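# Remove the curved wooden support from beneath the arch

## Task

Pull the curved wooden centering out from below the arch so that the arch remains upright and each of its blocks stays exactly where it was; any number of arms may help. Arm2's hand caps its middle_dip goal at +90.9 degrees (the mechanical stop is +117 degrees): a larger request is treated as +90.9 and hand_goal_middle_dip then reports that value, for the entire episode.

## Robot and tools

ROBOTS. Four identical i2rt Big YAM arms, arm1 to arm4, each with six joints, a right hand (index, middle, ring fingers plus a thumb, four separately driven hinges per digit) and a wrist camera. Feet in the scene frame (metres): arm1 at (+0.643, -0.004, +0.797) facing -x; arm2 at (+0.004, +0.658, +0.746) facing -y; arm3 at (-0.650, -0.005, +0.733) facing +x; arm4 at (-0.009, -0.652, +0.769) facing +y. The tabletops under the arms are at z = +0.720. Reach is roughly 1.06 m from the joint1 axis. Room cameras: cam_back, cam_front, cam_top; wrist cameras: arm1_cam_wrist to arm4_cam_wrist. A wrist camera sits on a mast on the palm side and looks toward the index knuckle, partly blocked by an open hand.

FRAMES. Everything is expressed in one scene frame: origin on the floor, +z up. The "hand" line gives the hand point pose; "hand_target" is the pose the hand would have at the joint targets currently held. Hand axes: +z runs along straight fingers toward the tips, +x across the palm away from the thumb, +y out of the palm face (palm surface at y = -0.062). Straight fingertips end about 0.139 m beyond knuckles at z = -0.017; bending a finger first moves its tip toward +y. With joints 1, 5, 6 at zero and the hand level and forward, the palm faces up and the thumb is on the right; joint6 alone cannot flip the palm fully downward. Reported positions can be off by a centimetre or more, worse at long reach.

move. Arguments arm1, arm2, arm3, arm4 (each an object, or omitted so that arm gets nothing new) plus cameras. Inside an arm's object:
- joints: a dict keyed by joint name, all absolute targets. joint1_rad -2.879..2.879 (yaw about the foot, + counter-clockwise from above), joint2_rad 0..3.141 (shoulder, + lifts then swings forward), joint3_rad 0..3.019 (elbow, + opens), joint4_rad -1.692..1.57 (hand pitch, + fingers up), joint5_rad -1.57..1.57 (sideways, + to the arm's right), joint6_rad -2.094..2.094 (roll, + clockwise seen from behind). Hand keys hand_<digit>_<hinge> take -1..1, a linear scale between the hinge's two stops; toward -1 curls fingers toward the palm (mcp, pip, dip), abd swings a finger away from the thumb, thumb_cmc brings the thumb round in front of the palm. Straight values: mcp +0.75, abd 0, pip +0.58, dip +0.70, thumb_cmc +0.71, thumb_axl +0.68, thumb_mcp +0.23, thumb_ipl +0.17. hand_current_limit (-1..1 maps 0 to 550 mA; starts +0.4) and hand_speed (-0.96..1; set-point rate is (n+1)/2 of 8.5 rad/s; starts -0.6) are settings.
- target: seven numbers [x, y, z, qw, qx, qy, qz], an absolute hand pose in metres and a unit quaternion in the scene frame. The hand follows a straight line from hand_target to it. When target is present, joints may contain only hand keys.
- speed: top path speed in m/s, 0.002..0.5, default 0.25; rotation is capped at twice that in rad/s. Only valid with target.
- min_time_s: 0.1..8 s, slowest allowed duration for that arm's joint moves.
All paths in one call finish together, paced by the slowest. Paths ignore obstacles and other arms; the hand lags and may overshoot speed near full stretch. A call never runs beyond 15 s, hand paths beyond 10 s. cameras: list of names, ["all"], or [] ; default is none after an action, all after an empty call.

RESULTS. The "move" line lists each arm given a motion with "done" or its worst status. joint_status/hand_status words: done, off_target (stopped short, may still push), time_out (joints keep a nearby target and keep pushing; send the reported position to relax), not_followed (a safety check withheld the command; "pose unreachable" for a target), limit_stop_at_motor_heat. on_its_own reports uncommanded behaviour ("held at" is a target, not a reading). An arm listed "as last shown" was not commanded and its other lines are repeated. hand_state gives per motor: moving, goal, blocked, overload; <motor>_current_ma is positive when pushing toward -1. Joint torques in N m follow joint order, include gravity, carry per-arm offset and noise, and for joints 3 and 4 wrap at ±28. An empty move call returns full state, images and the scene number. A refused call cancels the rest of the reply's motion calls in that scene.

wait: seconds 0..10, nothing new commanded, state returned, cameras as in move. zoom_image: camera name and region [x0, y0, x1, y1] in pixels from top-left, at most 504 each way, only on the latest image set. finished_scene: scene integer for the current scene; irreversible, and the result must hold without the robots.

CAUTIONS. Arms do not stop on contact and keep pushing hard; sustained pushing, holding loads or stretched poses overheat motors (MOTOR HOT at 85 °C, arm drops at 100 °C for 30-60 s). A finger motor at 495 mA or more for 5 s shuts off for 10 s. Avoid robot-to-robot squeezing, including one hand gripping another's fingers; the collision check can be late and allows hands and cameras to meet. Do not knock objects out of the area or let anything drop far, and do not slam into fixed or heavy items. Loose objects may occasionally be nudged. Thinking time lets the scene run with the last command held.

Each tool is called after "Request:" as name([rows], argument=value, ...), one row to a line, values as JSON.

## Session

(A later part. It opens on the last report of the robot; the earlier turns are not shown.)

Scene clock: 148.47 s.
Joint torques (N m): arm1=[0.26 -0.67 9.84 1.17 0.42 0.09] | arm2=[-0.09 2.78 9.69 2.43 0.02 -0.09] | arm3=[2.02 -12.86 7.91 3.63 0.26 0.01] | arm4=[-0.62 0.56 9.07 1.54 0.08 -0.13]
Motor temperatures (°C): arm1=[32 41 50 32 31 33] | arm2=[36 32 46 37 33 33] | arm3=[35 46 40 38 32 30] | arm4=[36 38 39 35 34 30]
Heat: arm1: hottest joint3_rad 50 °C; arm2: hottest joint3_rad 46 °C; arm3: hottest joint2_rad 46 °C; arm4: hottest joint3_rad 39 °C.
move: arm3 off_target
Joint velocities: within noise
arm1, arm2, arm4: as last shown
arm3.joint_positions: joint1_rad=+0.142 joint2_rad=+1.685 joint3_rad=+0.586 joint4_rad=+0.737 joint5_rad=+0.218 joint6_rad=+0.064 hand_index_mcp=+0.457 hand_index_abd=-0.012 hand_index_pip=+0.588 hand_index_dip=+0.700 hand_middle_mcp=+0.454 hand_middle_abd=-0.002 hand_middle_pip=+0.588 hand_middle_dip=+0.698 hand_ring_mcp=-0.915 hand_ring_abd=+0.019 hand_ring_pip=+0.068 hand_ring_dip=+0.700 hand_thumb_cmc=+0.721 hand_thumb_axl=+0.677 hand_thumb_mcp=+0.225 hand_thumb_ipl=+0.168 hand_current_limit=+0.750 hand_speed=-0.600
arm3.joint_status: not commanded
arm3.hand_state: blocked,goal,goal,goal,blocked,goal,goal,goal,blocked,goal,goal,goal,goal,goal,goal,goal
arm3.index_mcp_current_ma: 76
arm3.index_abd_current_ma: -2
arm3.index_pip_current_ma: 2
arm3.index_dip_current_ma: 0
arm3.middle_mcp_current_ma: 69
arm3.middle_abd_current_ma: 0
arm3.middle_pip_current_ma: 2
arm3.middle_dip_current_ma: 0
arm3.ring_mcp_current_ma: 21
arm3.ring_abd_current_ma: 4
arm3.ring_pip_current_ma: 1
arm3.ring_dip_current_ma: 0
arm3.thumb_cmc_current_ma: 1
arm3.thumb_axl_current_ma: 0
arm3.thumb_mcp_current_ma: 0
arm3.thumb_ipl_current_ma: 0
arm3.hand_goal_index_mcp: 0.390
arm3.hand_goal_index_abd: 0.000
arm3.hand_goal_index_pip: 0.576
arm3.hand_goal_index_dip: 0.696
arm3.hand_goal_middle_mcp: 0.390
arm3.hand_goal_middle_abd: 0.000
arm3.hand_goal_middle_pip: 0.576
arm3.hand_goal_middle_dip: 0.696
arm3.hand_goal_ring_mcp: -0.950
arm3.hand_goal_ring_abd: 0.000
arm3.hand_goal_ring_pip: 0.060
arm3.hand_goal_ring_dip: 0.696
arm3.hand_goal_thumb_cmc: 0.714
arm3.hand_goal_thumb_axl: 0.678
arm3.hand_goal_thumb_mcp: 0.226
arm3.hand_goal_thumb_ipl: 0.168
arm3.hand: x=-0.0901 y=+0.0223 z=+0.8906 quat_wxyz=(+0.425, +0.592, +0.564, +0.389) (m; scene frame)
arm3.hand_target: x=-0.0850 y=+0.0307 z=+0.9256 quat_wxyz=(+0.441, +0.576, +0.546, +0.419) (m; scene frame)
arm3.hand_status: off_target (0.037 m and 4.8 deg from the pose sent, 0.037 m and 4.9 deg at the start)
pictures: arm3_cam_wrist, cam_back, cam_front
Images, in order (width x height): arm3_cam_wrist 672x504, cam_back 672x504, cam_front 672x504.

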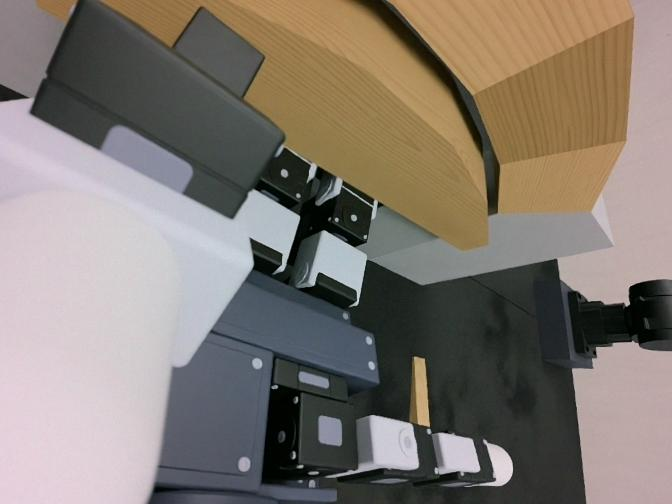

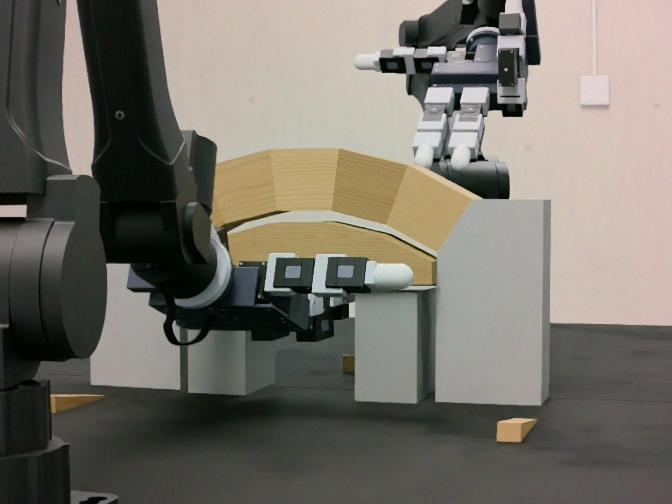

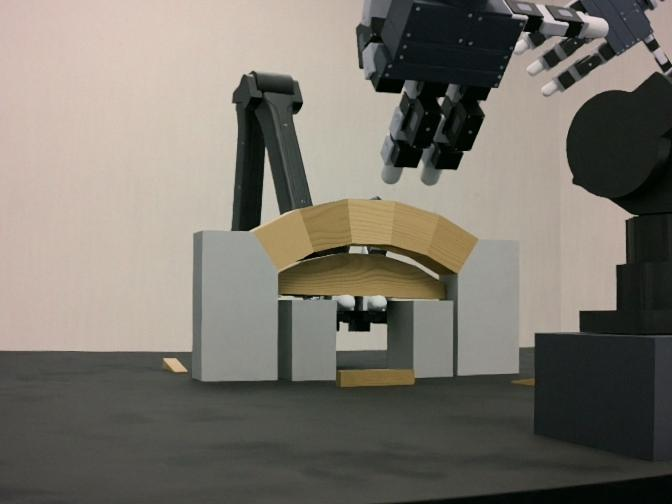

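Request:
move(arm3={"target": [-0.088, 0.031, 0.924, 0.4353, 0.5804, 0.5415, 0.4250], "speed": 0.04}, cameras=["cam_front", "cam_back"])

Request:
zoom_image(camera="cam_front", region=[370, 230, 490, 320])

Request:
zoom_image(camera="cam_front", region=[260, 230, 380, 320])

Request:
zoom_image(camera="cam_back", region=[340, 200, 500, 320])

Scene clock: 150.00 s.
Joint torques (N m): arm1=[-0.26 -1.08 9.88 1.05 0.43 0.09] | arm2=[-0.09 2.84 9.69 2.44 0.02 -0.09] | arm3=[2.26 -13.22 6.86 3.93 0.21 -0.01] | arm4=[-0.56 0.62 9.05 1.55 0.08 -0.12]
Motor temperatures (°C): arm1=[32 41 49 32 31 33] | arm2=[36 32 46 37 33 33] | arm3=[35 46 40 38 32 30] | arm4=[36 38 39 35 34 30]
Heat: arm1: hottest joint3_rad 49 °C; arm2: hottest joint3_rad 46 °C; arm3: hottest joint2_rad 46 °C; arm4: hottest joint3_rad 39 °C.
move: arm3 off_target
Joint velocities: within noise
arm1, arm2, arm4: as last shown
arm3.joint_positions: joint1_rad=+0.146 joint2_rad=+1.684 joint3_rad=+0.586 joint4_rad=+0.737 joint5_rad=+0.218 joint6_rad=+0.087 hand_index_mcp=+0.457 hand_index_abd=-0.011 hand_index_pip=+0.588 hand_index_dip=+0.700 hand_middle_mcp=+0.454 hand_middle_abd=-0.001 hand_middle_pip=+0.588 hand_middle_dip=+0.698 hand_ring_mcp=-0.915 hand_ring_abd=+0.019 hand_ring_pip=+0.068 hand_ring_dip=+0.700 hand_thumb_cmc=+0.721 hand_thumb_axl=+0.677 hand_thumb_mcp=+0.225 hand_thumb_ipl=+0.168 hand_current_limit=+0.750 hand_speed=-0.600
arm3.joint_status: not commanded
arm3.hand_state: blocked,goal,goal,goal,blocked,goal,goal,goal,blocked,goal,goal,goal,goal,goal,goal,goal
arm3.index_mcp_current_ma: 75
arm3.index_abd_current_ma: -2
arm3.index_pip_current_ma: 2
arm3.index_dip_current_ma: 0
arm3.middle_mcp_current_ma: 69
arm3.middle_abd_current_ma: 0
arm3.middle_pip_current_ma: 2
arm3.middle_dip_current_ma: 0
arm3.ring_mcp_current_ma: 21
arm3.ring_abd_current_ma: 4
arm3.ring_pip_current_ma: 1
arm3.ring_dip_current_ma: 0
arm3.thumb_cmc_current_ma: 1
arm3.thumb_axl_current_ma: 0
arm3.thumb_mcp_current_ma: 0
arm3.thumb_ipl_current_ma: 0
arm3.hand_goal_index_mcp: 0.390
arm3.hand_goal_index_abd: 0.000
arm3.hand_goal_index_pip: 0.576
arm3.hand_goal_index_dip: 0.696
arm3.hand_goal_middle_mcp: 0.390
arm3.hand_goal_middle_abd: 0.000
arm3.hand_goal_middle_pip: 0.576
arm3.hand_goal_middle_dip: 0.696
arm3.hand_goal_ring_mcp: -0.950
arm3.hand_goal_ring_abd: 0.000
arm3.hand_goal_ring_pip: 0.060
arm3.hand_goal_ring_dip: 0.696
arm3.hand_goal_thumb_cmc: 0.714
arm3.hand_goal_thumb_axl: 0.678
arm3.hand_goal_thumb_mcp: 0.226
arm3.hand_goal_thumb_ipl: 0.168
arm3.hand: x=-0.0905 y=+0.0223 z=+0.8907 quat_wxyz=(+0.420, +0.597, +0.558, +0.395) (m; scene frame)
arm3.hand_target: x=-0.0886 y=+0.0306 z=+0.9233 quat_wxyz=(+0.435, +0.581, +0.541, +0.425) (m; scene frame)
arm3.hand_status: off_target (0.034 m and 4.7 deg from the pose sent, 0.035 m and 5.2 deg at the start)
pictures: cam_back, cam_front
Images, in order (width x height): cam_back 672x504, cam_front 672x504.

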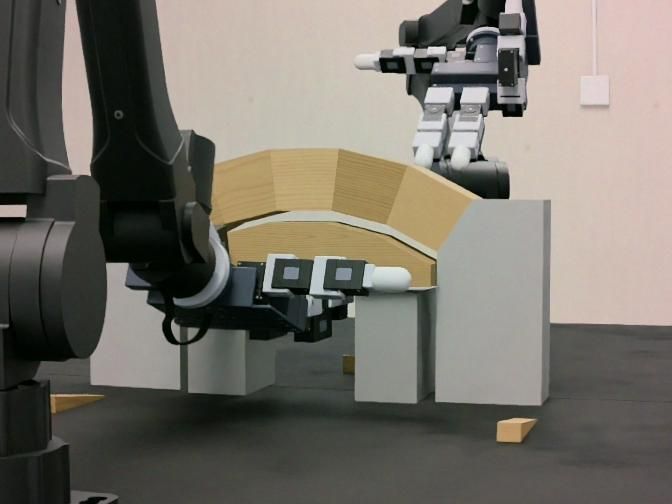

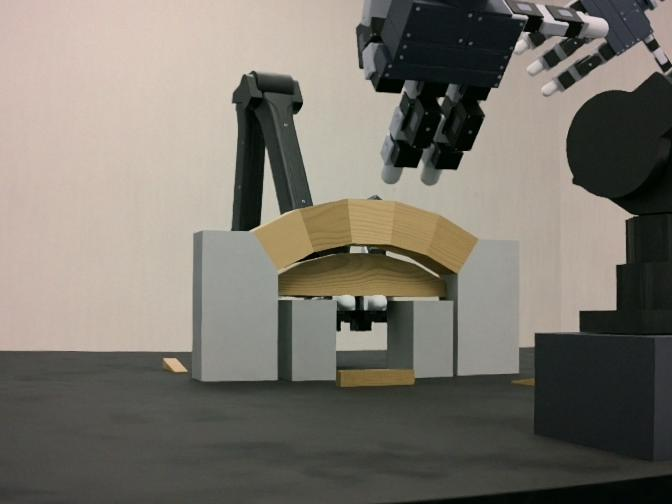

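Scaled by 4.200 from the camera's 672x504 image, which has a finer 960x720 frame.

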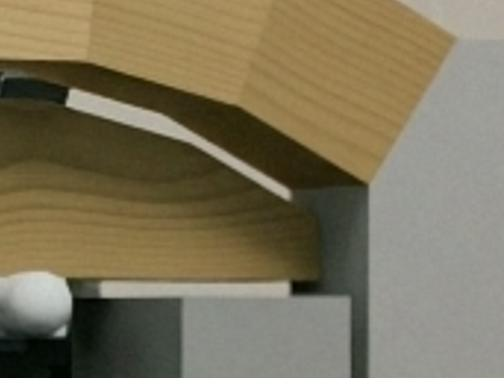

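Scaled by 4.200 from the camera's 672x504 image, which has a finer 960x720 frame.

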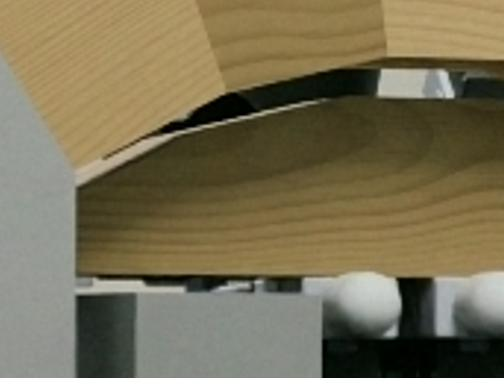

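Scaled by 3.150 from the camera's 672x504 image, which has a finer 960x720 frame.

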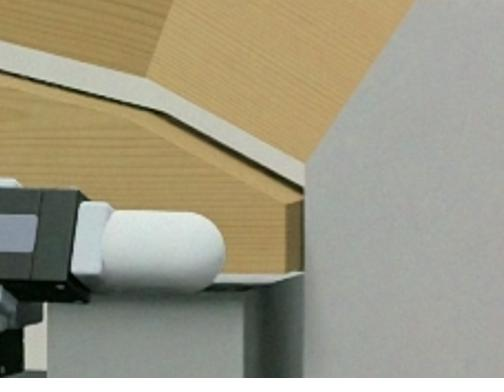

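Request:
move(arm3={"target": [-0.098, 0.031, 0.925, 0.4353, 0.5804, 0.5415, 0.4250], "speed": 0.04}, cameras=["cam_front", "cam_back"])

Request:
zoom_image(camera="cam_front", region=[260, 220, 480, 385])

Request:
zoom_image(camera="cam_back", region=[340, 200, 500, 320])

Scene clock: 151.20 s.
Joint torques (N m): arm1=[-0.09 -0.62 9.76 1.13 0.41 0.12] | arm2=[-0.09 2.78 9.7 2.43 0.02 -0.08] | arm3=[2.02 -12.81 6.91 4.12 0.25 0.02] | arm4=[-0.56 0.62 9.1 1.58 0.08 -0.12]
Motor temperatures (°C): arm1=[32 41 49 32 31 33] | arm2=[36 32 46 37 33 33] | arm3=[35 46 40 38 32 30] | arm4=[36 38 39 34 34 30]
Heat: arm1: hottest joint3_rad 49 °C; arm2: hottest joint3_rad 46 °C; arm3: hottest joint2_rad 46 °C; arm4: hottest joint3_rad 39 °C.
move: arm3 off_target
Joint velocities: within noise
arm1, arm2, arm4: as last shown
arm3.joint_positions: joint1_rad=+0.151 joint2_rad=+1.662 joint3_rad=+0.562 joint4_rad=+0.737 joint5_rad=+0.221 joint6_rad=+0.089 hand_index_mcp=+0.457 hand_index_abd=-0.011 hand_index_pip=+0.588 hand_index_dip=+0.700 hand_middle_mcp=+0.454 hand_middle_abd=-0.001 hand_middle_pip=+0.588 hand_middle_dip=+0.698 hand_ring_mcp=-0.915 hand_ring_abd=+0.019 hand_ring_pip=+0.068 hand_ring_dip=+0.700 hand_thumb_cmc=+0.721 hand_thumb_axl=+0.677 hand_thumb_mcp=+0.225 hand_thumb_ipl=+0.168 hand_current_limit=+0.750 hand_speed=-0.600
arm3.joint_status: not commanded
arm3.hand_state: blocked,goal,goal,goal,blocked,goal,goal,goal,blocked,goal,goal,goal,goal,goal,goal,goal
arm3.index_mcp_current_ma: 75
arm3.index_abd_current_ma: -1
arm3.index_pip_current_ma: 2
arm3.index_dip_current_ma: 0
arm3.middle_mcp_current_ma: 69
arm3.middle_abd_current_ma: 0
arm3.middle_pip_current_ma: 2
arm3.middle_dip_current_ma: 0
arm3.ring_mcp_current_ma: 21
arm3.ring_abd_current_ma: 4
arm3.ring_pip_current_ma: 1
arm3.ring_dip_current_ma: 0
arm3.thumb_cmc_current_ma: 1
arm3.thumb_axl_current_ma: 0
arm3.thumb_mcp_current_ma: 0
arm3.thumb_ipl_current_ma: 0
arm3.hand_goal_index_mcp: 0.390
arm3.hand_goal_index_abd: 0.000
arm3.hand_goal_index_pip: 0.576
arm3.hand_goal_index_dip: 0.696
arm3.hand_goal_middle_mcp: 0.390
arm3.hand_goal_middle_abd: 0.000
arm3.hand_goal_middle_pip: 0.576
arm3.hand_goal_middle_dip: 0.696
arm3.hand_goal_ring_mcp: -0.950
arm3.hand_goal_ring_abd: 0.000
arm3.hand_goal_ring_pip: 0.060
arm3.hand_goal_ring_dip: 0.696
arm3.hand_goal_thumb_cmc: 0.714
arm3.hand_goal_thumb_axl: 0.678
arm3.hand_goal_thumb_mcp: 0.226
arm3.hand_goal_thumb_ipl: 0.168
arm3.hand: x=-0.0996 y=+0.0229 z=+0.8920 quat_wxyz=(+0.419, +0.597, +0.559, +0.395) (m; scene frame)
arm3.hand_target: x=-0.0985 y=+0.0307 z=+0.9243 quat_wxyz=(+0.435, +0.581, +0.541, +0.425) (m; scene frame)
arm3.hand_status: off_target (0.034 m and 4.8 deg from the pose sent, 0.036 m and 4.7 deg at the start)
pictures: cam_back, cam_front
Images, in order (width x height): cam_back 672x504, cam_front 672x504.

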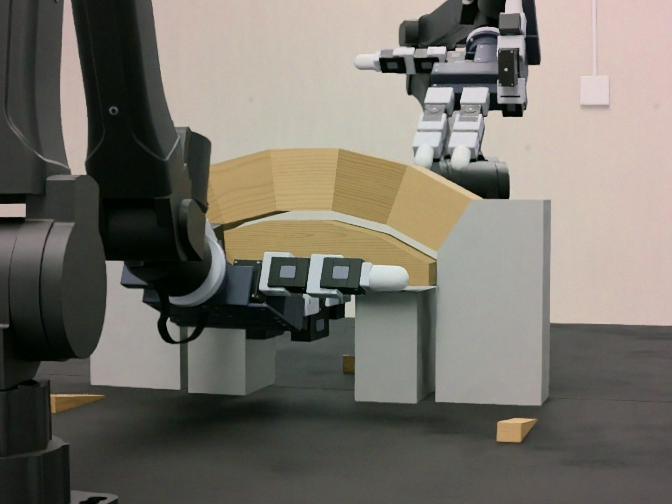

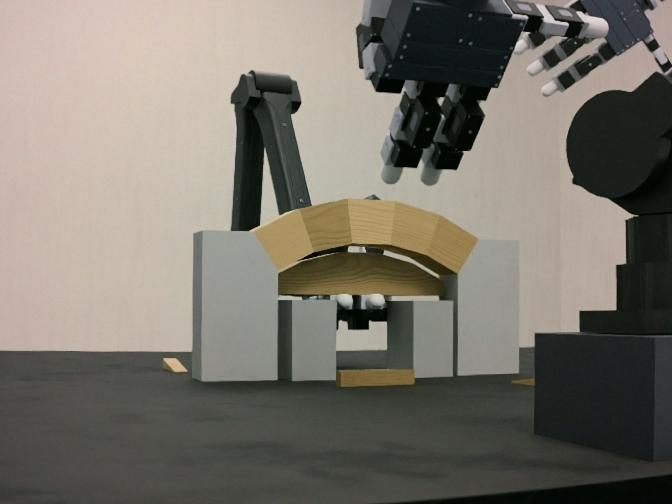

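Scaled by 2.291 from the camera's 672x504 image, which has a finer 960x720 frame.

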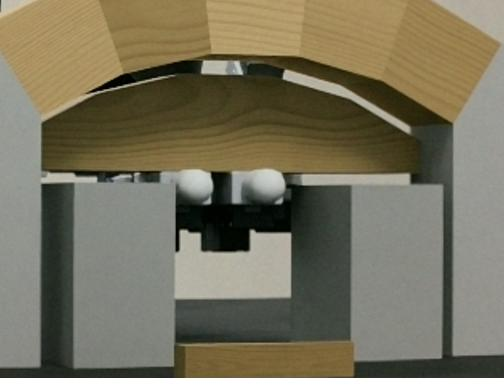

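Scaled by 3.150 from the camera's 672x504 image, which has a finer 960x720 frame.

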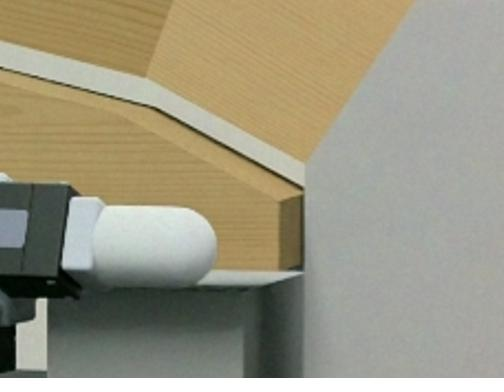

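Request:
move(arm3={"target": [-0.110, 0.033, 0.925, 0.4353, 0.5804, 0.5415, 0.4250], "speed": 0.04}, cameras=["cam_front", "cam_back", "cam_top"])

Request:
zoom_image(camera="cam_front", region=[260, 220, 480, 385])

Request:
zoom_image(camera="cam_back", region=[340, 200, 500, 320])

Request:
zoom_image(camera="cam_top", region=[150, 80, 550, 320])

Scene clock: 152.53 s.
Joint torques (N m): arm1=[0.03 -0.5 9.91 1.14 0.39 0.11] | arm2=[-0.09 2.78 9.69 2.44 0.02 -0.09] | arm3=[2.32 -12.4 6.84 4.56 0.29 0.02] | arm4=[-0.62 0.56 9.07 1.54 0.08 -0.13]
Motor temperatures (°C): arm1=[32 41 49 32 31 33] | arm2=[36 32 46 37 33 33] | arm3=[35 46 40 38 32 30] | arm4=[36 38 39 34 34 30]
Heat: arm1: hottest joint3_rad 49 °C; arm2: hottest joint3_rad 46 °C; arm3: hottest joint2_rad 46 °C; arm4: hottest joint3_rad 39 °C.
move: arm3 off_target
Joint velocities: within noise
arm1, arm2, arm4: as last shown
arm3.joint_positions: joint1_rad=+0.161 joint2_rad=+1.640 joint3_rad=+0.531 joint4_rad=+0.737 joint5_rad=+0.232 joint6_rad=+0.093 hand_index_mcp=+0.456 hand_index_abd=-0.005 hand_index_pip=+0.588 hand_index_dip=+0.700 hand_middle_mcp=+0.454 hand_middle_abd=-0.001 hand_middle_pip=+0.588 hand_middle_dip=+0.698 hand_ring_mcp=-0.915 hand_ring_abd=+0.019 hand_ring_pip=+0.068 hand_ring_dip=+0.700 hand_thumb_cmc=+0.721 hand_thumb_axl=+0.677 hand_thumb_mcp=+0.225 hand_thumb_ipl=+0.168 hand_current_limit=+0.750 hand_speed=-0.600
arm3.joint_status: not commanded
arm3.hand_state: blocked,goal,goal,goal,blocked,goal,goal,goal,blocked,goal,goal,goal,goal,goal,goal,goal
arm3.index_mcp_current_ma: 74
arm3.index_abd_current_ma: 0
arm3.index_pip_current_ma: 2
arm3.index_dip_current_ma: 0
arm3.middle_mcp_current_ma: 69
arm3.middle_abd_current_ma: 0
arm3.middle_pip_current_ma: 2
arm3.middle_dip_current_ma: 0
arm3.ring_mcp_current_ma: 21
arm3.ring_abd_current_ma: 4
arm3.ring_pip_current_ma: 1
arm3.ring_dip_current_ma: 0
arm3.thumb_cmc_current_ma: 1
arm3.thumb_axl_current_ma: 0
arm3.thumb_mcp_current_ma: 0
arm3.thumb_ipl_current_ma: 0
arm3.hand_goal_index_mcp: 0.390
arm3.hand_goal_index_abd: 0.000
arm3.hand_goal_index_pip: 0.576
arm3.hand_goal_index_dip: 0.696
arm3.hand_goal_middle_mcp: 0.390
arm3.hand_goal_middle_abd: 0.000
arm3.hand_goal_middle_pip: 0.576
arm3.hand_goal_middle_dip: 0.696
arm3.hand_goal_ring_mcp: -0.950
arm3.hand_goal_ring_abd: 0.000
arm3.hand_goal_ring_pip: 0.060
arm3.hand_goal_ring_dip: 0.696
arm3.hand_goal_thumb_cmc: 0.714
arm3.hand_goal_thumb_axl: 0.678
arm3.hand_goal_thumb_mcp: 0.226
arm3.hand_goal_thumb_ipl: 0.168
arm3.hand: x=-0.1116 y=+0.0241 z=+0.8904 quat_wxyz=(+0.418, +0.599, +0.560, +0.391) (m; scene frame)
arm3.hand_target: x=-0.1105 y=+0.0327 z=+0.9242 quat_wxyz=(+0.435, +0.581, +0.541, +0.425) (m; scene frame)
arm3.hand_status: off_target (0.036 m and 5.3 deg from the pose sent, 0.036 m and 4.8 deg at the start)
pictures: cam_back, cam_front, cam_top
Images, in order (width x height): cam_back 672x504, cam_front 672x504, cam_top 672x504.

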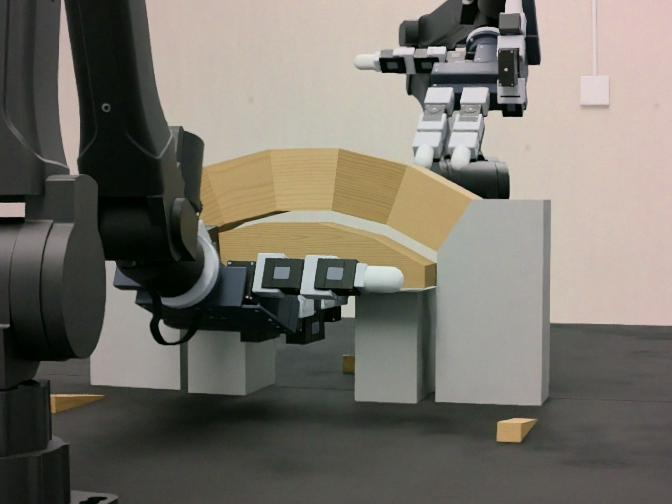

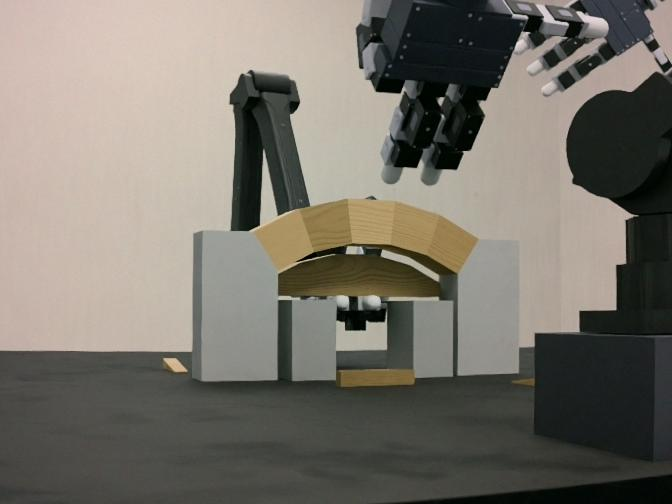

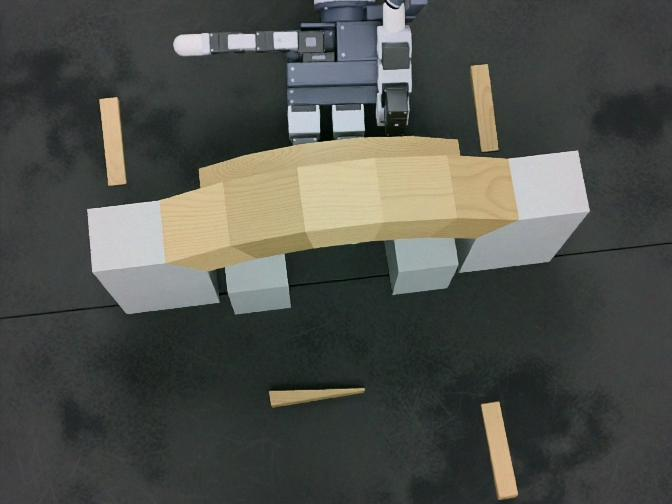

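Scaled by 2.291 from the camera's 672x504 image, which has a finer 960x720 frame.

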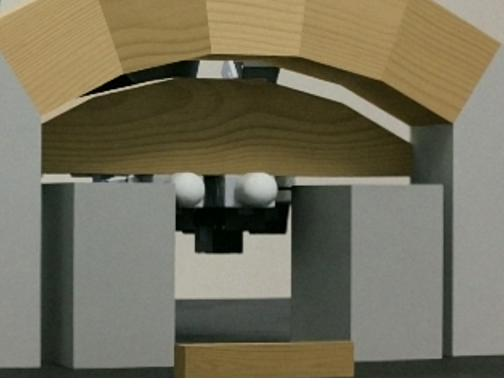

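Scaled by 3.150 from the camera's 672x504 image, which has a finer 960x720 frame.

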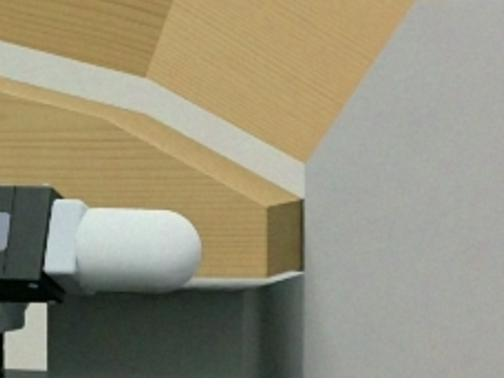

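Scaled by 1.260 from the camera's 672x504 image, which has a finer 960x720 frame.

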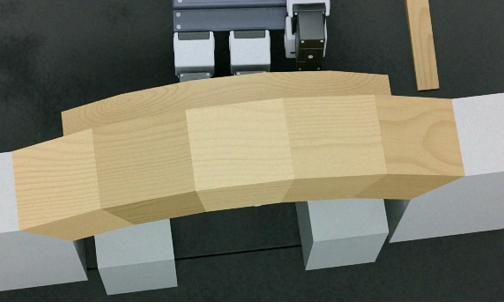

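Request:
move(arm3={"target": [-0.122, 0.034, 0.926, 0.4353, 0.5804, 0.5415, 0.4250], "speed": 0.04}, cameras=["cam_front", "cam_top", "cam_back"])

Scene clock: 154.13 s.
Joint torques (N m): arm1=[-0.03 -0.85 9.99 1.11 0.42 0.09] | arm2=[-0.09 2.73 9.69 2.43 0.02 -0.09] | arm3=[1.61 -12.75 6.83 4.45 0.24 -0.1] | arm4=[-0.56 0.67 9.06 1.55 0.08 -0.13]
Motor temperatures (°C): arm1=[32 41 49 32 31 33] | arm2=[36 32 46 37 33 33] | arm3=[35 46 40 38 32 30] | arm4=[36 38 39 34 34 30]
Heat: arm1: hottest joint3_rad 49 °C; arm2: hottest joint3_rad 46 °C; arm3: hottest joint2_rad 46 °C; arm4: hottest joint3_rad 39 °C.
move: arm3 off_target
Joint velocities: within noise
arm1, arm2, arm4: as last shown
arm3.joint_positions: joint1_rad=+0.172 joint2_rad=+1.612 joint3_rad=+0.500 joint4_rad=+0.739 joint5_rad=+0.240 joint6_rad=+0.095 hand_index_mcp=+0.456 hand_index_abd=-0.005 hand_index_pip=+0.588 hand_index_dip=+0.700 hand_middle_mcp=+0.454 hand_middle_abd=-0.001 hand_middle_pip=+0.588 hand_middle_dip=+0.698 hand_ring_mcp=-0.915 hand_ring_abd=+0.019 hand_ring_pip=+0.068 hand_ring_dip=+0.700 hand_thumb_cmc=+0.721 hand_thumb_axl=+0.677 hand_thumb_mcp=+0.225 hand_thumb_ipl=+0.168 hand_current_limit=+0.750 hand_speed=-0.600
arm3.joint_status: not commanded
arm3.hand_state: blocked,goal,goal,goal,blocked,goal,goal,goal,blocked,goal,goal,goal,goal,goal,goal,goal
arm3.index_mcp_current_ma: 74
arm3.index_abd_current_ma: 0
arm3.index_pip_current_ma: 2
arm3.index_dip_current_ma: 0
arm3.middle_mcp_current_ma: 69
arm3.middle_abd_current_ma: 0
arm3.middle_pip_current_ma: 2
arm3.middle_dip_current_ma: 0
arm3.ring_mcp_current_ma: 21
arm3.ring_abd_current_ma: 4
arm3.ring_pip_current_ma: 1
arm3.ring_dip_current_ma: 0
arm3.thumb_cmc_current_ma: 1
arm3.thumb_axl_current_ma: 0
arm3.thumb_mcp_current_ma: 0
arm3.thumb_ipl_current_ma: 0
arm3.hand_goal_index_mcp: 0.390
arm3.hand_goal_index_abd: 0.000
arm3.hand_goal_index_pip: 0.576
arm3.hand_goal_index_dip: 0.696
arm3.hand_goal_middle_mcp: 0.390
arm3.hand_goal_middle_abd: 0.000
arm3.hand_goal_middle_pip: 0.576
arm3.hand_goal_middle_dip: 0.696
arm3.hand_goal_ring_mcp: -0.950
arm3.hand_goal_ring_abd: 0.000
arm3.hand_goal_ring_pip: 0.060
arm3.hand_goal_ring_dip: 0.696
arm3.hand_goal_thumb_cmc: 0.714
arm3.hand_goal_thumb_axl: 0.678
arm3.hand_goal_thumb_mcp: 0.226
arm3.hand_goal_thumb_ipl: 0.168
arm3.hand: x=-0.1235 y=+0.0265 z=+0.8922 quat_wxyz=(+0.417, +0.598, +0.561, +0.391) (m; scene frame)
arm3.hand_target: x=-0.1225 y=+0.0336 z=+0.9253 quat_wxyz=(+0.435, +0.581, +0.541, +0.425) (m; scene frame)
arm3.hand_status: off_target (0.035 m and 5.3 deg from the pose sent, 0.038 m and 5.3 deg at the start)
pictures: cam_back, cam_front, cam_top
Images, in order (width x height): cam_back 672x504, cam_front 672x504, cam_top 672x504.

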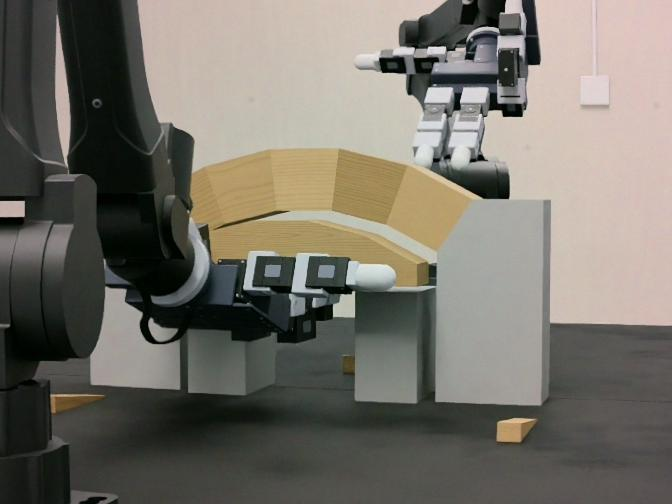

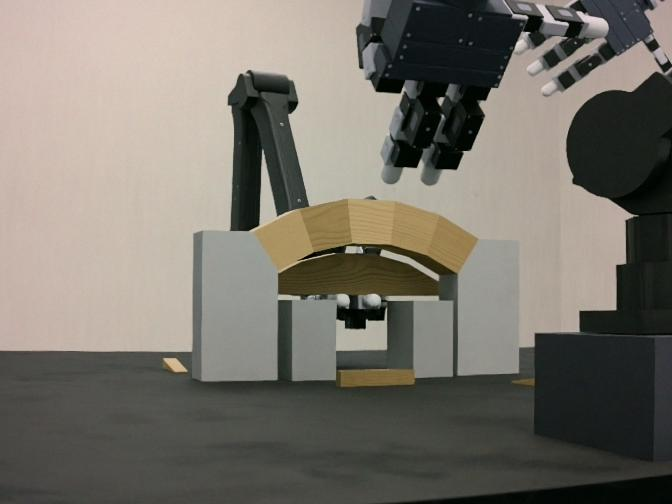

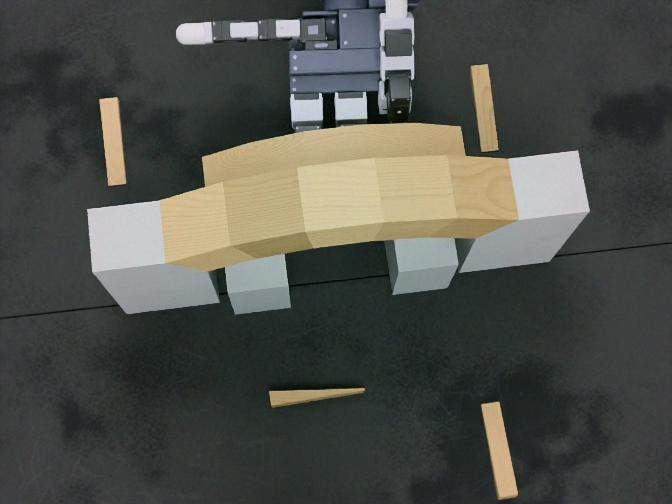

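Request:
move(arm3={"target": [-0.135, 0.034, 0.926, 0.4353, 0.5804, 0.5415, 0.4250], "speed": 0.04}, cameras=["cam_front", "cam_top", "cam_back"])

Request:
zoom_image(camera="cam_front", region=[260, 220, 480, 385])

Request:
zoom_image(camera="cam_back", region=[340, 200, 500, 320])

Scene clock: 155.30 s.
Joint torques (N m): arm1=[0.5 -0.15 9.81 1.07 0.44 0.08] | arm2=[-0.03 2.78 9.68 2.43 0.02 -0.09] | arm3=[2.61 -11.16 6.67 4.41 0.29 -0.03] | arm4=[-0.62 0.5 9.09 1.52 0.08 -0.12]
Motor temperatures (°C): arm1=[32 41 49 32 31 33] | arm2=[36 32 46 37 33 33] | arm3=[35 46 40 38 32 30] | arm4=[36 38 39 34 33 30]
Heat: arm1: hottest joint3_rad 49 °C; arm2: hottest joint3_rad 46 °C; arm3: hottest joint2_rad 46 °C; arm4: hottest joint3_rad 39 °C.
move: arm3 off_target
Joint velocities: within noise
arm1.joint_positions: joint1_rad=+0.442 joint2_rad=+0.545 joint3_rad=+0.593 joint4_rad=-0.774 joint5_rad=+0.311 joint6_rad=+0.267 hand_index_mcp=+0.758 hand_index_abd=-0.003 hand_index_pip=+0.580 hand_index_dip=+0.699 hand_middle_mcp=+0.759 hand_middle_abd=+0.003 hand_middle_pip=+0.583 hand_middle_dip=+0.698 hand_ring_mcp=-0.912 hand_ring_abd=+0.020 hand_ring_pip=+0.068 hand_ring_dip=+0.700 hand_thumb_cmc=+0.720 hand_thumb_axl=+0.677 hand_thumb_mcp=+0.224 hand_thumb_ipl=+0.168 hand_current_limit=+0.400 hand_speed=-0.600
arm1.joint_status: not commanded
arm1.hand_state: goal,goal,goal,goal,goal,goal,goal,goal,blocked,goal,goal,goal,goal,goal,goal,goal
arm1.index_mcp_current_ma: 0
arm1.index_abd_current_ma: 0
arm1.index_pip_current_ma: 0
arm1.index_dip_current_ma: 0
arm1.middle_mcp_current_ma: 0
arm1.middle_abd_current_ma: 0
arm1.middle_pip_current_ma: 1
arm1.middle_dip_current_ma: 0
arm1.ring_mcp_current_ma: 25
arm1.ring_abd_current_ma: 5
arm1.ring_pip_current_ma: 1
arm1.ring_dip_current_ma: 0
arm1.thumb_cmc_current_ma: 1
arm1.thumb_axl_current_ma: 0
arm1.thumb_mcp_current_ma: 0
arm1.thumb_ipl_current_ma: 0
arm1.hand_goal_index_mcp: 0.754
arm1.hand_goal_index_abd: 0.000
arm1.hand_goal_index_pip: 0.576
arm1.hand_goal_index_dip: 0.696
arm1.hand_goal_middle_mcp: 0.754
arm1.hand_goal_middle_abd: 0.000
arm1.hand_goal_middle_pip: 0.576
arm1.hand_goal_middle_dip: 0.696
arm1.hand_goal_ring_mcp: -0.950
arm1.hand_goal_ring_abd: 0.000
arm1.hand_goal_ring_pip: 0.060
arm1.hand_goal_ring_dip: 0.696
arm1.hand_goal_thumb_cmc: 0.714
arm1.hand_goal_thumb_axl: 0.678
arm1.hand_goal_thumb_mcp: 0.226
arm1.hand_goal_thumb_ipl: 0.168
arm1.hand: x=+0.2969 y=-0.0498 z=+1.1055 quat_wxyz=(-0.302, -0.640, +0.639, +0.302) (m; scene frame)
arm1.hand_target: x=+0.2998 y=-0.0500 z=+1.1001 quat_wxyz=(-0.299, -0.641, +0.641, +0.299) (m; scene frame)
arm1.hand_status: not commanded
arm2.joint_positions: joint1_rad=-0.762 joint2_rad=+0.610 joint3_rad=+1.396 joint4_rad=-1.346 joint5_rad=-0.059 joint6_rad=+1.172 hand_index_mcp=+0.754 hand_index_abd=+0.001 hand_index_pip=+0.577 hand_index_dip=+0.696 hand_middle_mcp=+0.754 hand_middle_abd=+0.001 hand_middle_pip=+0.577 hand_middle_dip=+0.696 hand_ring_mcp=+0.754 hand_ring_abd=+0.000 hand_ring_pip=+0.577 hand_ring_dip=+0.696 hand_thumb_cmc=+0.714 hand_thumb_axl=+0.677 hand_thumb_mcp=+0.226 hand_thumb_ipl=+0.168 hand_current_limit=+0.400 hand_speed=-0.600
arm2.joint_status: not commanded
arm2.hand_state: goal,goal,goal,goal,goal,goal,goal,goal,goal,goal,goal,goal,goal,goal,goal,goal
arm2.index_mcp_current_ma: 0
arm2.index_abd_current_ma: 0
arm2.index_pip_current_ma: 0
arm2.index_dip_current_ma: 0
arm2.middle_mcp_current_ma: 0
arm2.middle_abd_current_ma: 0
arm2.middle_pip_current_ma: 0
arm2.middle_dip_current_ma: 0
arm2.ring_mcp_current_ma: 0
arm2.ring_abd_current_ma: 0
arm2.ring_pip_current_ma: 0
arm2.ring_dip_current_ma: 0
arm2.thumb_cmc_current_ma: 0
arm2.thumb_axl_current_ma: 0
arm2.thumb_mcp_current_ma: 0
arm2.thumb_ipl_current_ma: 0
arm2.hand_goal_index_mcp: 0.754
arm2.hand_goal_index_abd: 0.000
arm2.hand_goal_index_pip: 0.576
arm2.hand_goal_index_dip: 0.696
arm2.hand_goal_middle_mcp: 0.754
arm2.hand_goal_middle_abd: 0.000
arm2.hand_goal_middle_pip: 0.576
arm2.hand_goal_middle_dip: 0.696
arm2.hand_goal_ring_mcp: 0.754
arm2.hand_goal_ring_abd: 0.000
arm2.hand_goal_ring_pip: 0.576
arm2.hand_goal_ring_dip: 0.696
arm2.hand_goal_thumb_cmc: 0.714
arm2.hand_goal_thumb_axl: 0.678
arm2.hand_goal_thumb_mcp: 0.226
arm2.hand_goal_thumb_ipl: 0.168
arm2.hand: x=-0.2226 y=+0.5440 z=+1.2958 quat_wxyz=(+0.470, +0.497, -0.719, +0.118) (m; scene frame)
arm2.hand_target: x=-0.2206 y=+0.5460 z=+1.3069 quat_wxyz=(+0.481, +0.494, -0.714, +0.120) (m; scene frame)
arm2.hand_status: not commanded
arm3.joint_positions: joint1_rad=+0.180 joint2_rad=+1.585 joint3_rad=+0.466 joint4_rad=+0.747 joint5_rad=+0.248 joint6_rad=+0.097 hand_index_mcp=+0.456 hand_index_abd=-0.005 hand_index_pip=+0.588 hand_index_dip=+0.700 hand_middle_mcp=+0.454 hand_middle_abd=-0.001 hand_middle_pip=+0.588 hand_middle_dip=+0.698 hand_ring_mcp=-0.915 hand_ring_abd=+0.019 hand_ring_pip=+0.068 hand_ring_dip=+0.700 hand_thumb_cmc=+0.721 hand_thumb_axl=+0.677 hand_thumb_mcp=+0.225 hand_thumb_ipl=+0.168 hand_current_limit=+0.750 hand_speed=-0.600
arm3.joint_status: not commanded
arm3.hand_state: blocked,goal,goal,goal,blocked,goal,goal,goal,blocked,goal,goal,goal,goal,goal,goal,goal
arm3.index_mcp_current_ma: 74
arm3.index_abd_current_ma: 0
arm3.index_pip_current_ma: 2
arm3.index_dip_current_ma: 0
arm3.middle_mcp_current_ma: 69
arm3.middle_abd_current_ma: 0
arm3.middle_pip_current_ma: 2
arm3.middle_dip_current_ma: 0
arm3.ring_mcp_current_ma: 21
arm3.ring_abd_current_ma: 4
arm3.ring_pip_current_ma: 1
arm3.ring_dip_current_ma: 0
arm3.thumb_cmc_current_ma: 1
arm3.thumb_axl_current_ma: 0
arm3.thumb_mcp_current_ma: 0
arm3.thumb_ipl_current_ma: 0
arm3.hand_goal_index_mcp: 0.390
arm3.hand_goal_index_abd: 0.000
arm3.hand_goal_index_pip: 0.576
arm3.hand_goal_index_dip: 0.696
arm3.hand_goal_middle_mcp: 0.390
arm3.hand_goal_middle_abd: 0.000
arm3.hand_goal_middle_pip: 0.576
arm3.hand_goal_middle_dip: 0.696
arm3.hand_goal_ring_mcp: -0.950
arm3.hand_goal_ring_abd: 0.000
arm3.hand_goal_ring_pip: 0.060
arm3.hand_goal_ring_dip: 0.696
arm3.hand_goal_thumb_cmc: 0.714
arm3.hand_goal_thumb_axl: 0.678
arm3.hand_goal_thumb_mcp: 0.226
arm3.hand_goal_thumb_ipl: 0.168
arm3.hand: x=-0.1365 y=+0.0263 z=+0.8931 quat_wxyz=(+0.418, +0.598, +0.561, +0.391) (m; scene frame)
arm3.hand_target: x=-0.1355 y=+0.0335 z=+0.9254 quat_wxyz=(+0.435, +0.581, +0.541, +0.425) (m; scene frame)
arm3.hand_status: off_target (0.034 m and 5.3 deg from the pose sent, 0.036 m and 5.3 deg at the start)
arm4.joint_positions: joint1_rad=-0.088 joint2_rad=+0.627 joint3_rad=+1.321 joint4_rad=-1.160 joint5_rad=+0.072 joint6_rad=+1.085 hand_index_mcp=+0.755 hand_index_abd=+0.000 hand_index_pip=+0.577 hand_index_dip=+0.696 hand_middle_mcp=+0.755 hand_middle_abd=+0.000 hand_middle_pip=+0.577 hand_middle_dip=+0.696 hand_ring_mcp=+0.755 hand_ring_abd=+0.000 hand_ring_pip=+0.577 hand_ring_dip=+0.696 hand_thumb_cmc=+0.715 hand_thumb_axl=+0.677 hand_thumb_mcp=+0.226 hand_thumb_ipl=+0.168 hand_current_limit=+0.400 hand_speed=-0.600
arm4.joint_status: not commanded
arm4.hand_state: goal,goal,goal,goal,goal,goal,goal,goal,goal,goal,goal,goal,goal,goal,goal,goal
arm4.index_mcp_current_ma: 1
arm4.index_abd_current_ma: 0
arm4.index_pip_current_ma: 0
arm4.index_dip_current_ma: 0
arm4.middle_mcp_current_ma: 1
arm4.middle_abd_current_ma: 0
arm4.middle_pip_current_ma: 0
arm4.middle_dip_current_ma: 0
arm4.ring_mcp_current_ma: 1
arm4.ring_abd_current_ma: 0
arm4.ring_pip_current_ma: 0
arm4.ring_dip_current_ma: 0
arm4.thumb_cmc_current_ma: 1
arm4.thumb_axl_current_ma: 0
arm4.thumb_mcp_current_ma: 0
arm4.thumb_ipl_current_ma: 0
arm4.hand_goal_index_mcp: 0.754
arm4.hand_goal_index_abd: 0.000
arm4.hand_goal_index_pip: 0.576
arm4.hand_goal_index_dip: 0.696
arm4.hand_goal_middle_mcp: 0.754
arm4.hand_goal_middle_abd: 0.000
arm4.hand_goal_middle_pip: 0.576
arm4.hand_goal_middle_dip: 0.696
arm4.hand_goal_ring_mcp: 0.754
arm4.hand_goal_ring_abd: 0.000
arm4.hand_goal_ring_pip: 0.576
arm4.hand_goal_ring_dip: 0.696
arm4.hand_goal_thumb_cmc: 0.714
arm4.hand_goal_thumb_axl: 0.678
arm4.hand_goal_thumb_mcp: 0.226
arm4.hand_goal_thumb_ipl: 0.168
arm4.hand: x=+0.0971 y=-0.3870 z=+1.3328 quat_wxyz=(-0.228, +0.472, +0.707, +0.476) (m; scene frame)
arm4.hand_target: x=+0.0967 y=-0.3902 z=+1.3454 quat_wxyz=(-0.234, +0.468, +0.700, +0.486) (m; scene frame)
arm4.hand_status: not commanded
pictures: cam_back, cam_front, cam_top
Images, in order (width x height): cam_back 672x504, cam_front 672x504, cam_top 672x504.

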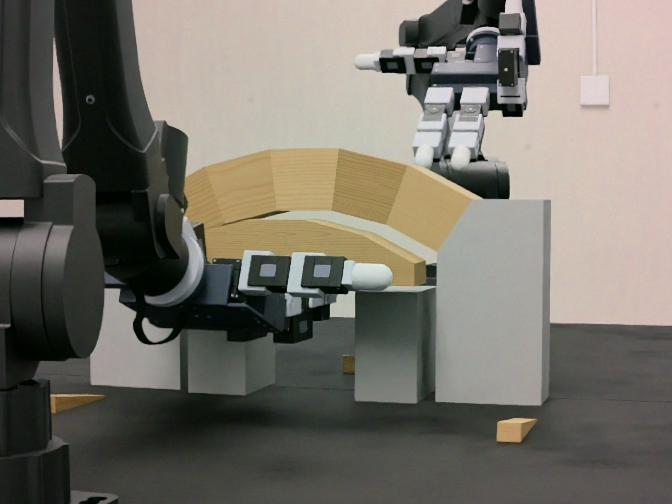

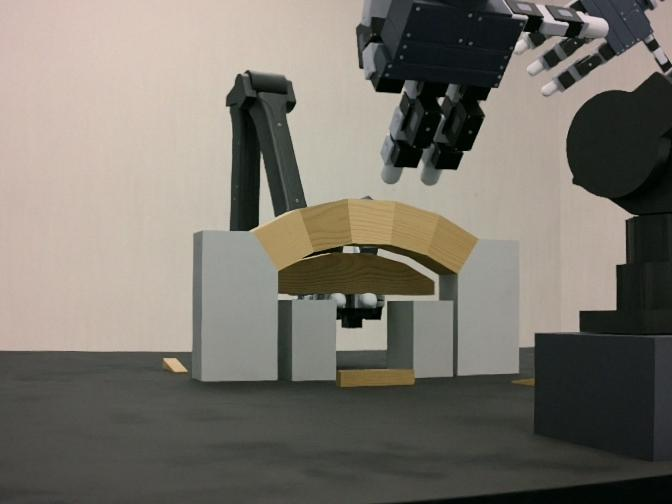

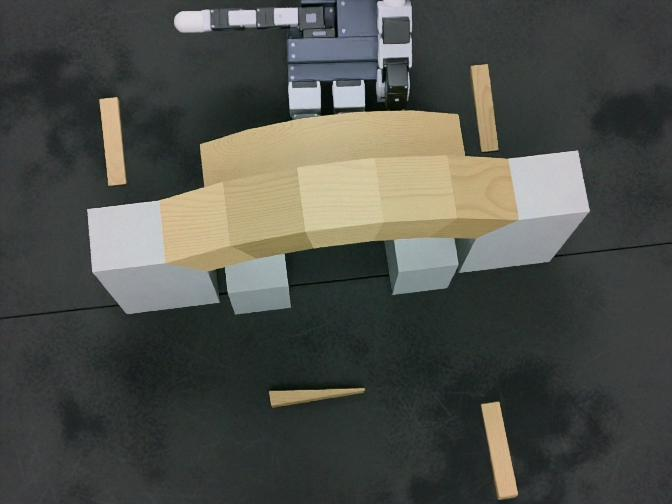

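Scaled by 2.291 from the camera's 672x504 image, which has a finer 960x720 frame.

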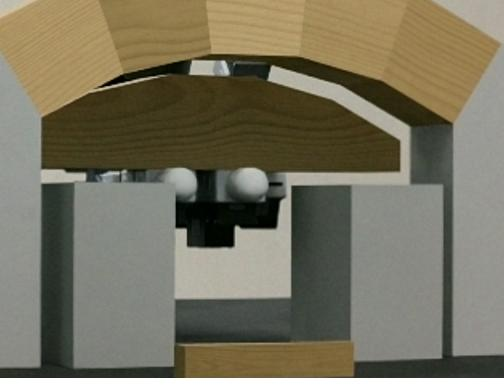

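Scaled by 3.150 from the camera's 672x504 image, which has a finer 960x720 frame.

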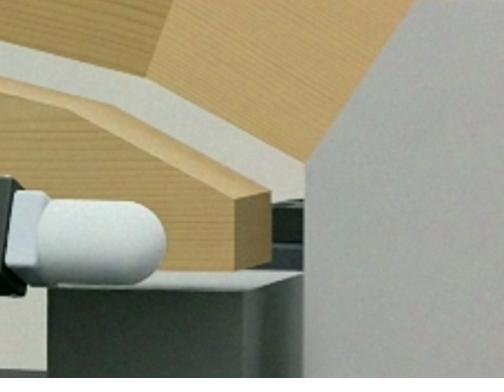

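Request:
move(arm3={"target": [-0.150, 0.035, 0.926, 0.4353, 0.5804, 0.5415, 0.4250], "speed": 0.04}, cameras=["cam_front", "cam_top", "cam_back"])

Request:
zoom_image(camera="cam_front", region=[260, 220, 480, 385])

Request:
zoom_image(camera="cam_back", region=[340, 200, 500, 320])

Scene clock: 156.53 s.
Joint torques (N m): arm1=[-0.03 -0.73 9.94 1.09 0.38 0.11] | arm2=[-0.15 2.78 9.69 2.43 0.02 -0.09] | arm3=[2.96 -10.75 6.64 4.68 0.34 -0.04] | arm4=[-0.62 0.56 9.09 1.54 0.08 -0.13]
Motor temperatures (°C): arm1=[32 41 49 32 31 33] | arm2=[36 32 46 37 33 33] | arm3=[35 46 40 38 32 30] | arm4=[36 38 39 34 33 30]
Heat: arm1: hottest joint3_rad 49 °C; arm2: hottest joint3_rad 46 °C; arm3: hottest joint2_rad 46 °C; arm4: hottest joint3_rad 39 °C.
move: arm3 off_target
Joint velocities: within noise
arm1, arm2, arm4: as last shown
arm3.joint_positions: joint1_rad=+0.193 joint2_rad=+1.554 joint3_rad=+0.427 joint4_rad=+0.755 joint5_rad=+0.261 joint6_rad=+0.101 hand_index_mcp=+0.456 hand_index_abd=-0.005 hand_index_pip=+0.588 hand_index_dip=+0.700 hand_middle_mcp=+0.454 hand_middle_abd=-0.001 hand_middle_pip=+0.588 hand_middle_dip=+0.698 hand_ring_mcp=-0.915 hand_ring_abd=+0.019 hand_ring_pip=+0.068 hand_ring_dip=+0.700 hand_thumb_cmc=+0.721 hand_thumb_axl=+0.677 hand_thumb_mcp=+0.225 hand_thumb_ipl=+0.168 hand_current_limit=+0.750 hand_speed=-0.600
arm3.joint_status: not commanded
arm3.hand_state: blocked,goal,goal,goal,blocked,goal,goal,goal,blocked,goal,goal,goal,goal,goal,goal,goal
arm3.index_mcp_current_ma: 74
arm3.index_abd_current_ma: 0
arm3.index_pip_current_ma: 2
arm3.index_dip_current_ma: 0
arm3.middle_mcp_current_ma: 69
arm3.middle_abd_current_ma: 0
arm3.middle_pip_current_ma: 2
arm3.middle_dip_current_ma: 0
arm3.ring_mcp_current_ma: 21
arm3.ring_abd_current_ma: 4
arm3.ring_pip_current_ma: 1
arm3.ring_dip_current_ma: 0
arm3.thumb_cmc_current_ma: 1
arm3.thumb_axl_current_ma: 0
arm3.thumb_mcp_current_ma: 0
arm3.thumb_ipl_current_ma: 0
arm3.hand_goal_index_mcp: 0.390
arm3.hand_goal_index_abd: 0.000
arm3.hand_goal_index_pip: 0.576
arm3.hand_goal_index_dip: 0.696
arm3.hand_goal_middle_mcp: 0.390
arm3.hand_goal_middle_abd: 0.000
arm3.hand_goal_middle_pip: 0.576
arm3.hand_goal_middle_dip: 0.696
arm3.hand_goal_ring_mcp: -0.950
arm3.hand_goal_ring_abd: 0.000
arm3.hand_goal_ring_pip: 0.060
arm3.hand_goal_ring_dip: 0.696
arm3.hand_goal_thumb_cmc: 0.714
arm3.hand_goal_thumb_axl: 0.678
arm3.hand_goal_thumb_mcp: 0.226
arm3.hand_goal_thumb_ipl: 0.168
arm3.hand: x=-0.1514 y=+0.0278 z=+0.8941 quat_wxyz=(+0.418, +0.597, +0.561, +0.392) (m; scene frame)
arm3.hand_target: x=-0.1504 y=+0.0345 z=+0.9253 quat_wxyz=(+0.435, +0.581, +0.541, +0.425) (m; scene frame)
arm3.hand_status: off_target (0.033 m and 5.2 deg from the pose sent, 0.037 m and 5.3 deg at the start)
pictures: cam_back, cam_front, cam_top
Images, in order (width x height): cam_back 672x504, cam_front 672x504, cam_top 672x504.

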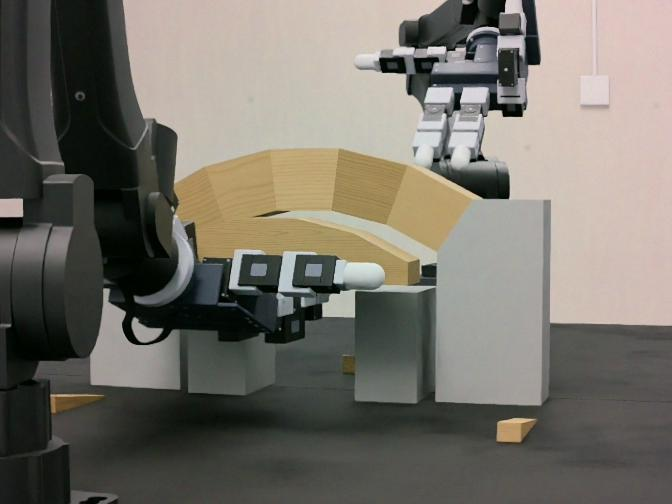

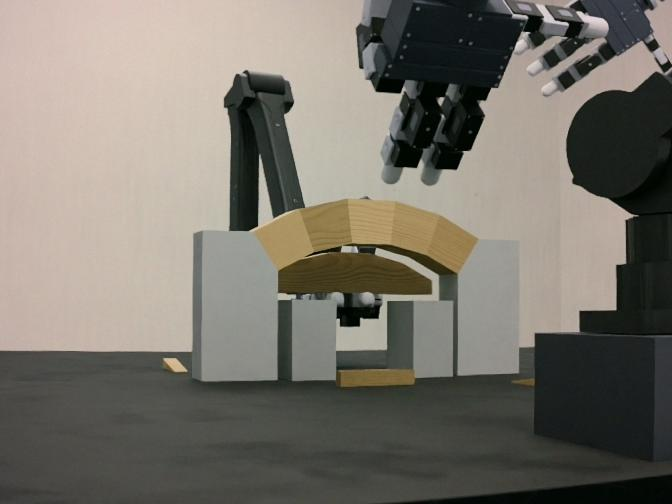

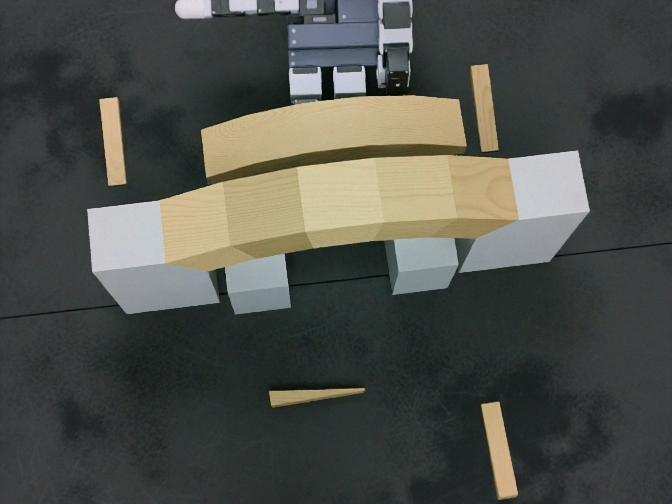

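Scaled by 2.291 from the camera's 672x504 image, which has a finer 960x720 frame.

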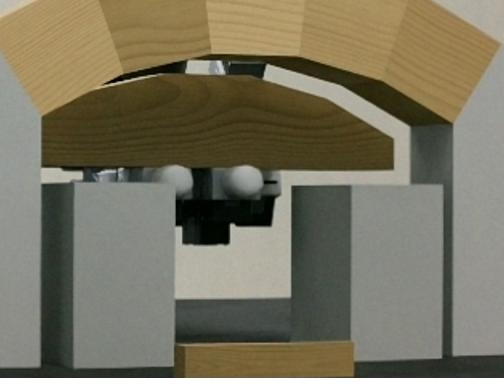

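Scaled by 3.150 from the camera's 672x504 image, which has a finer 960x720 frame.

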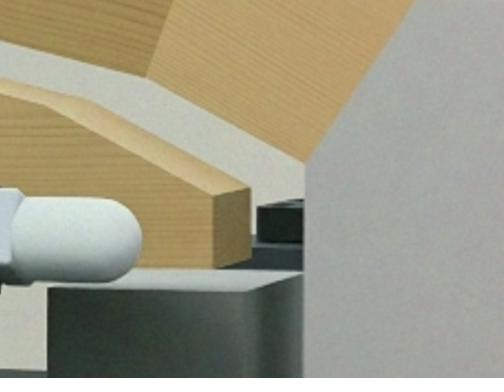

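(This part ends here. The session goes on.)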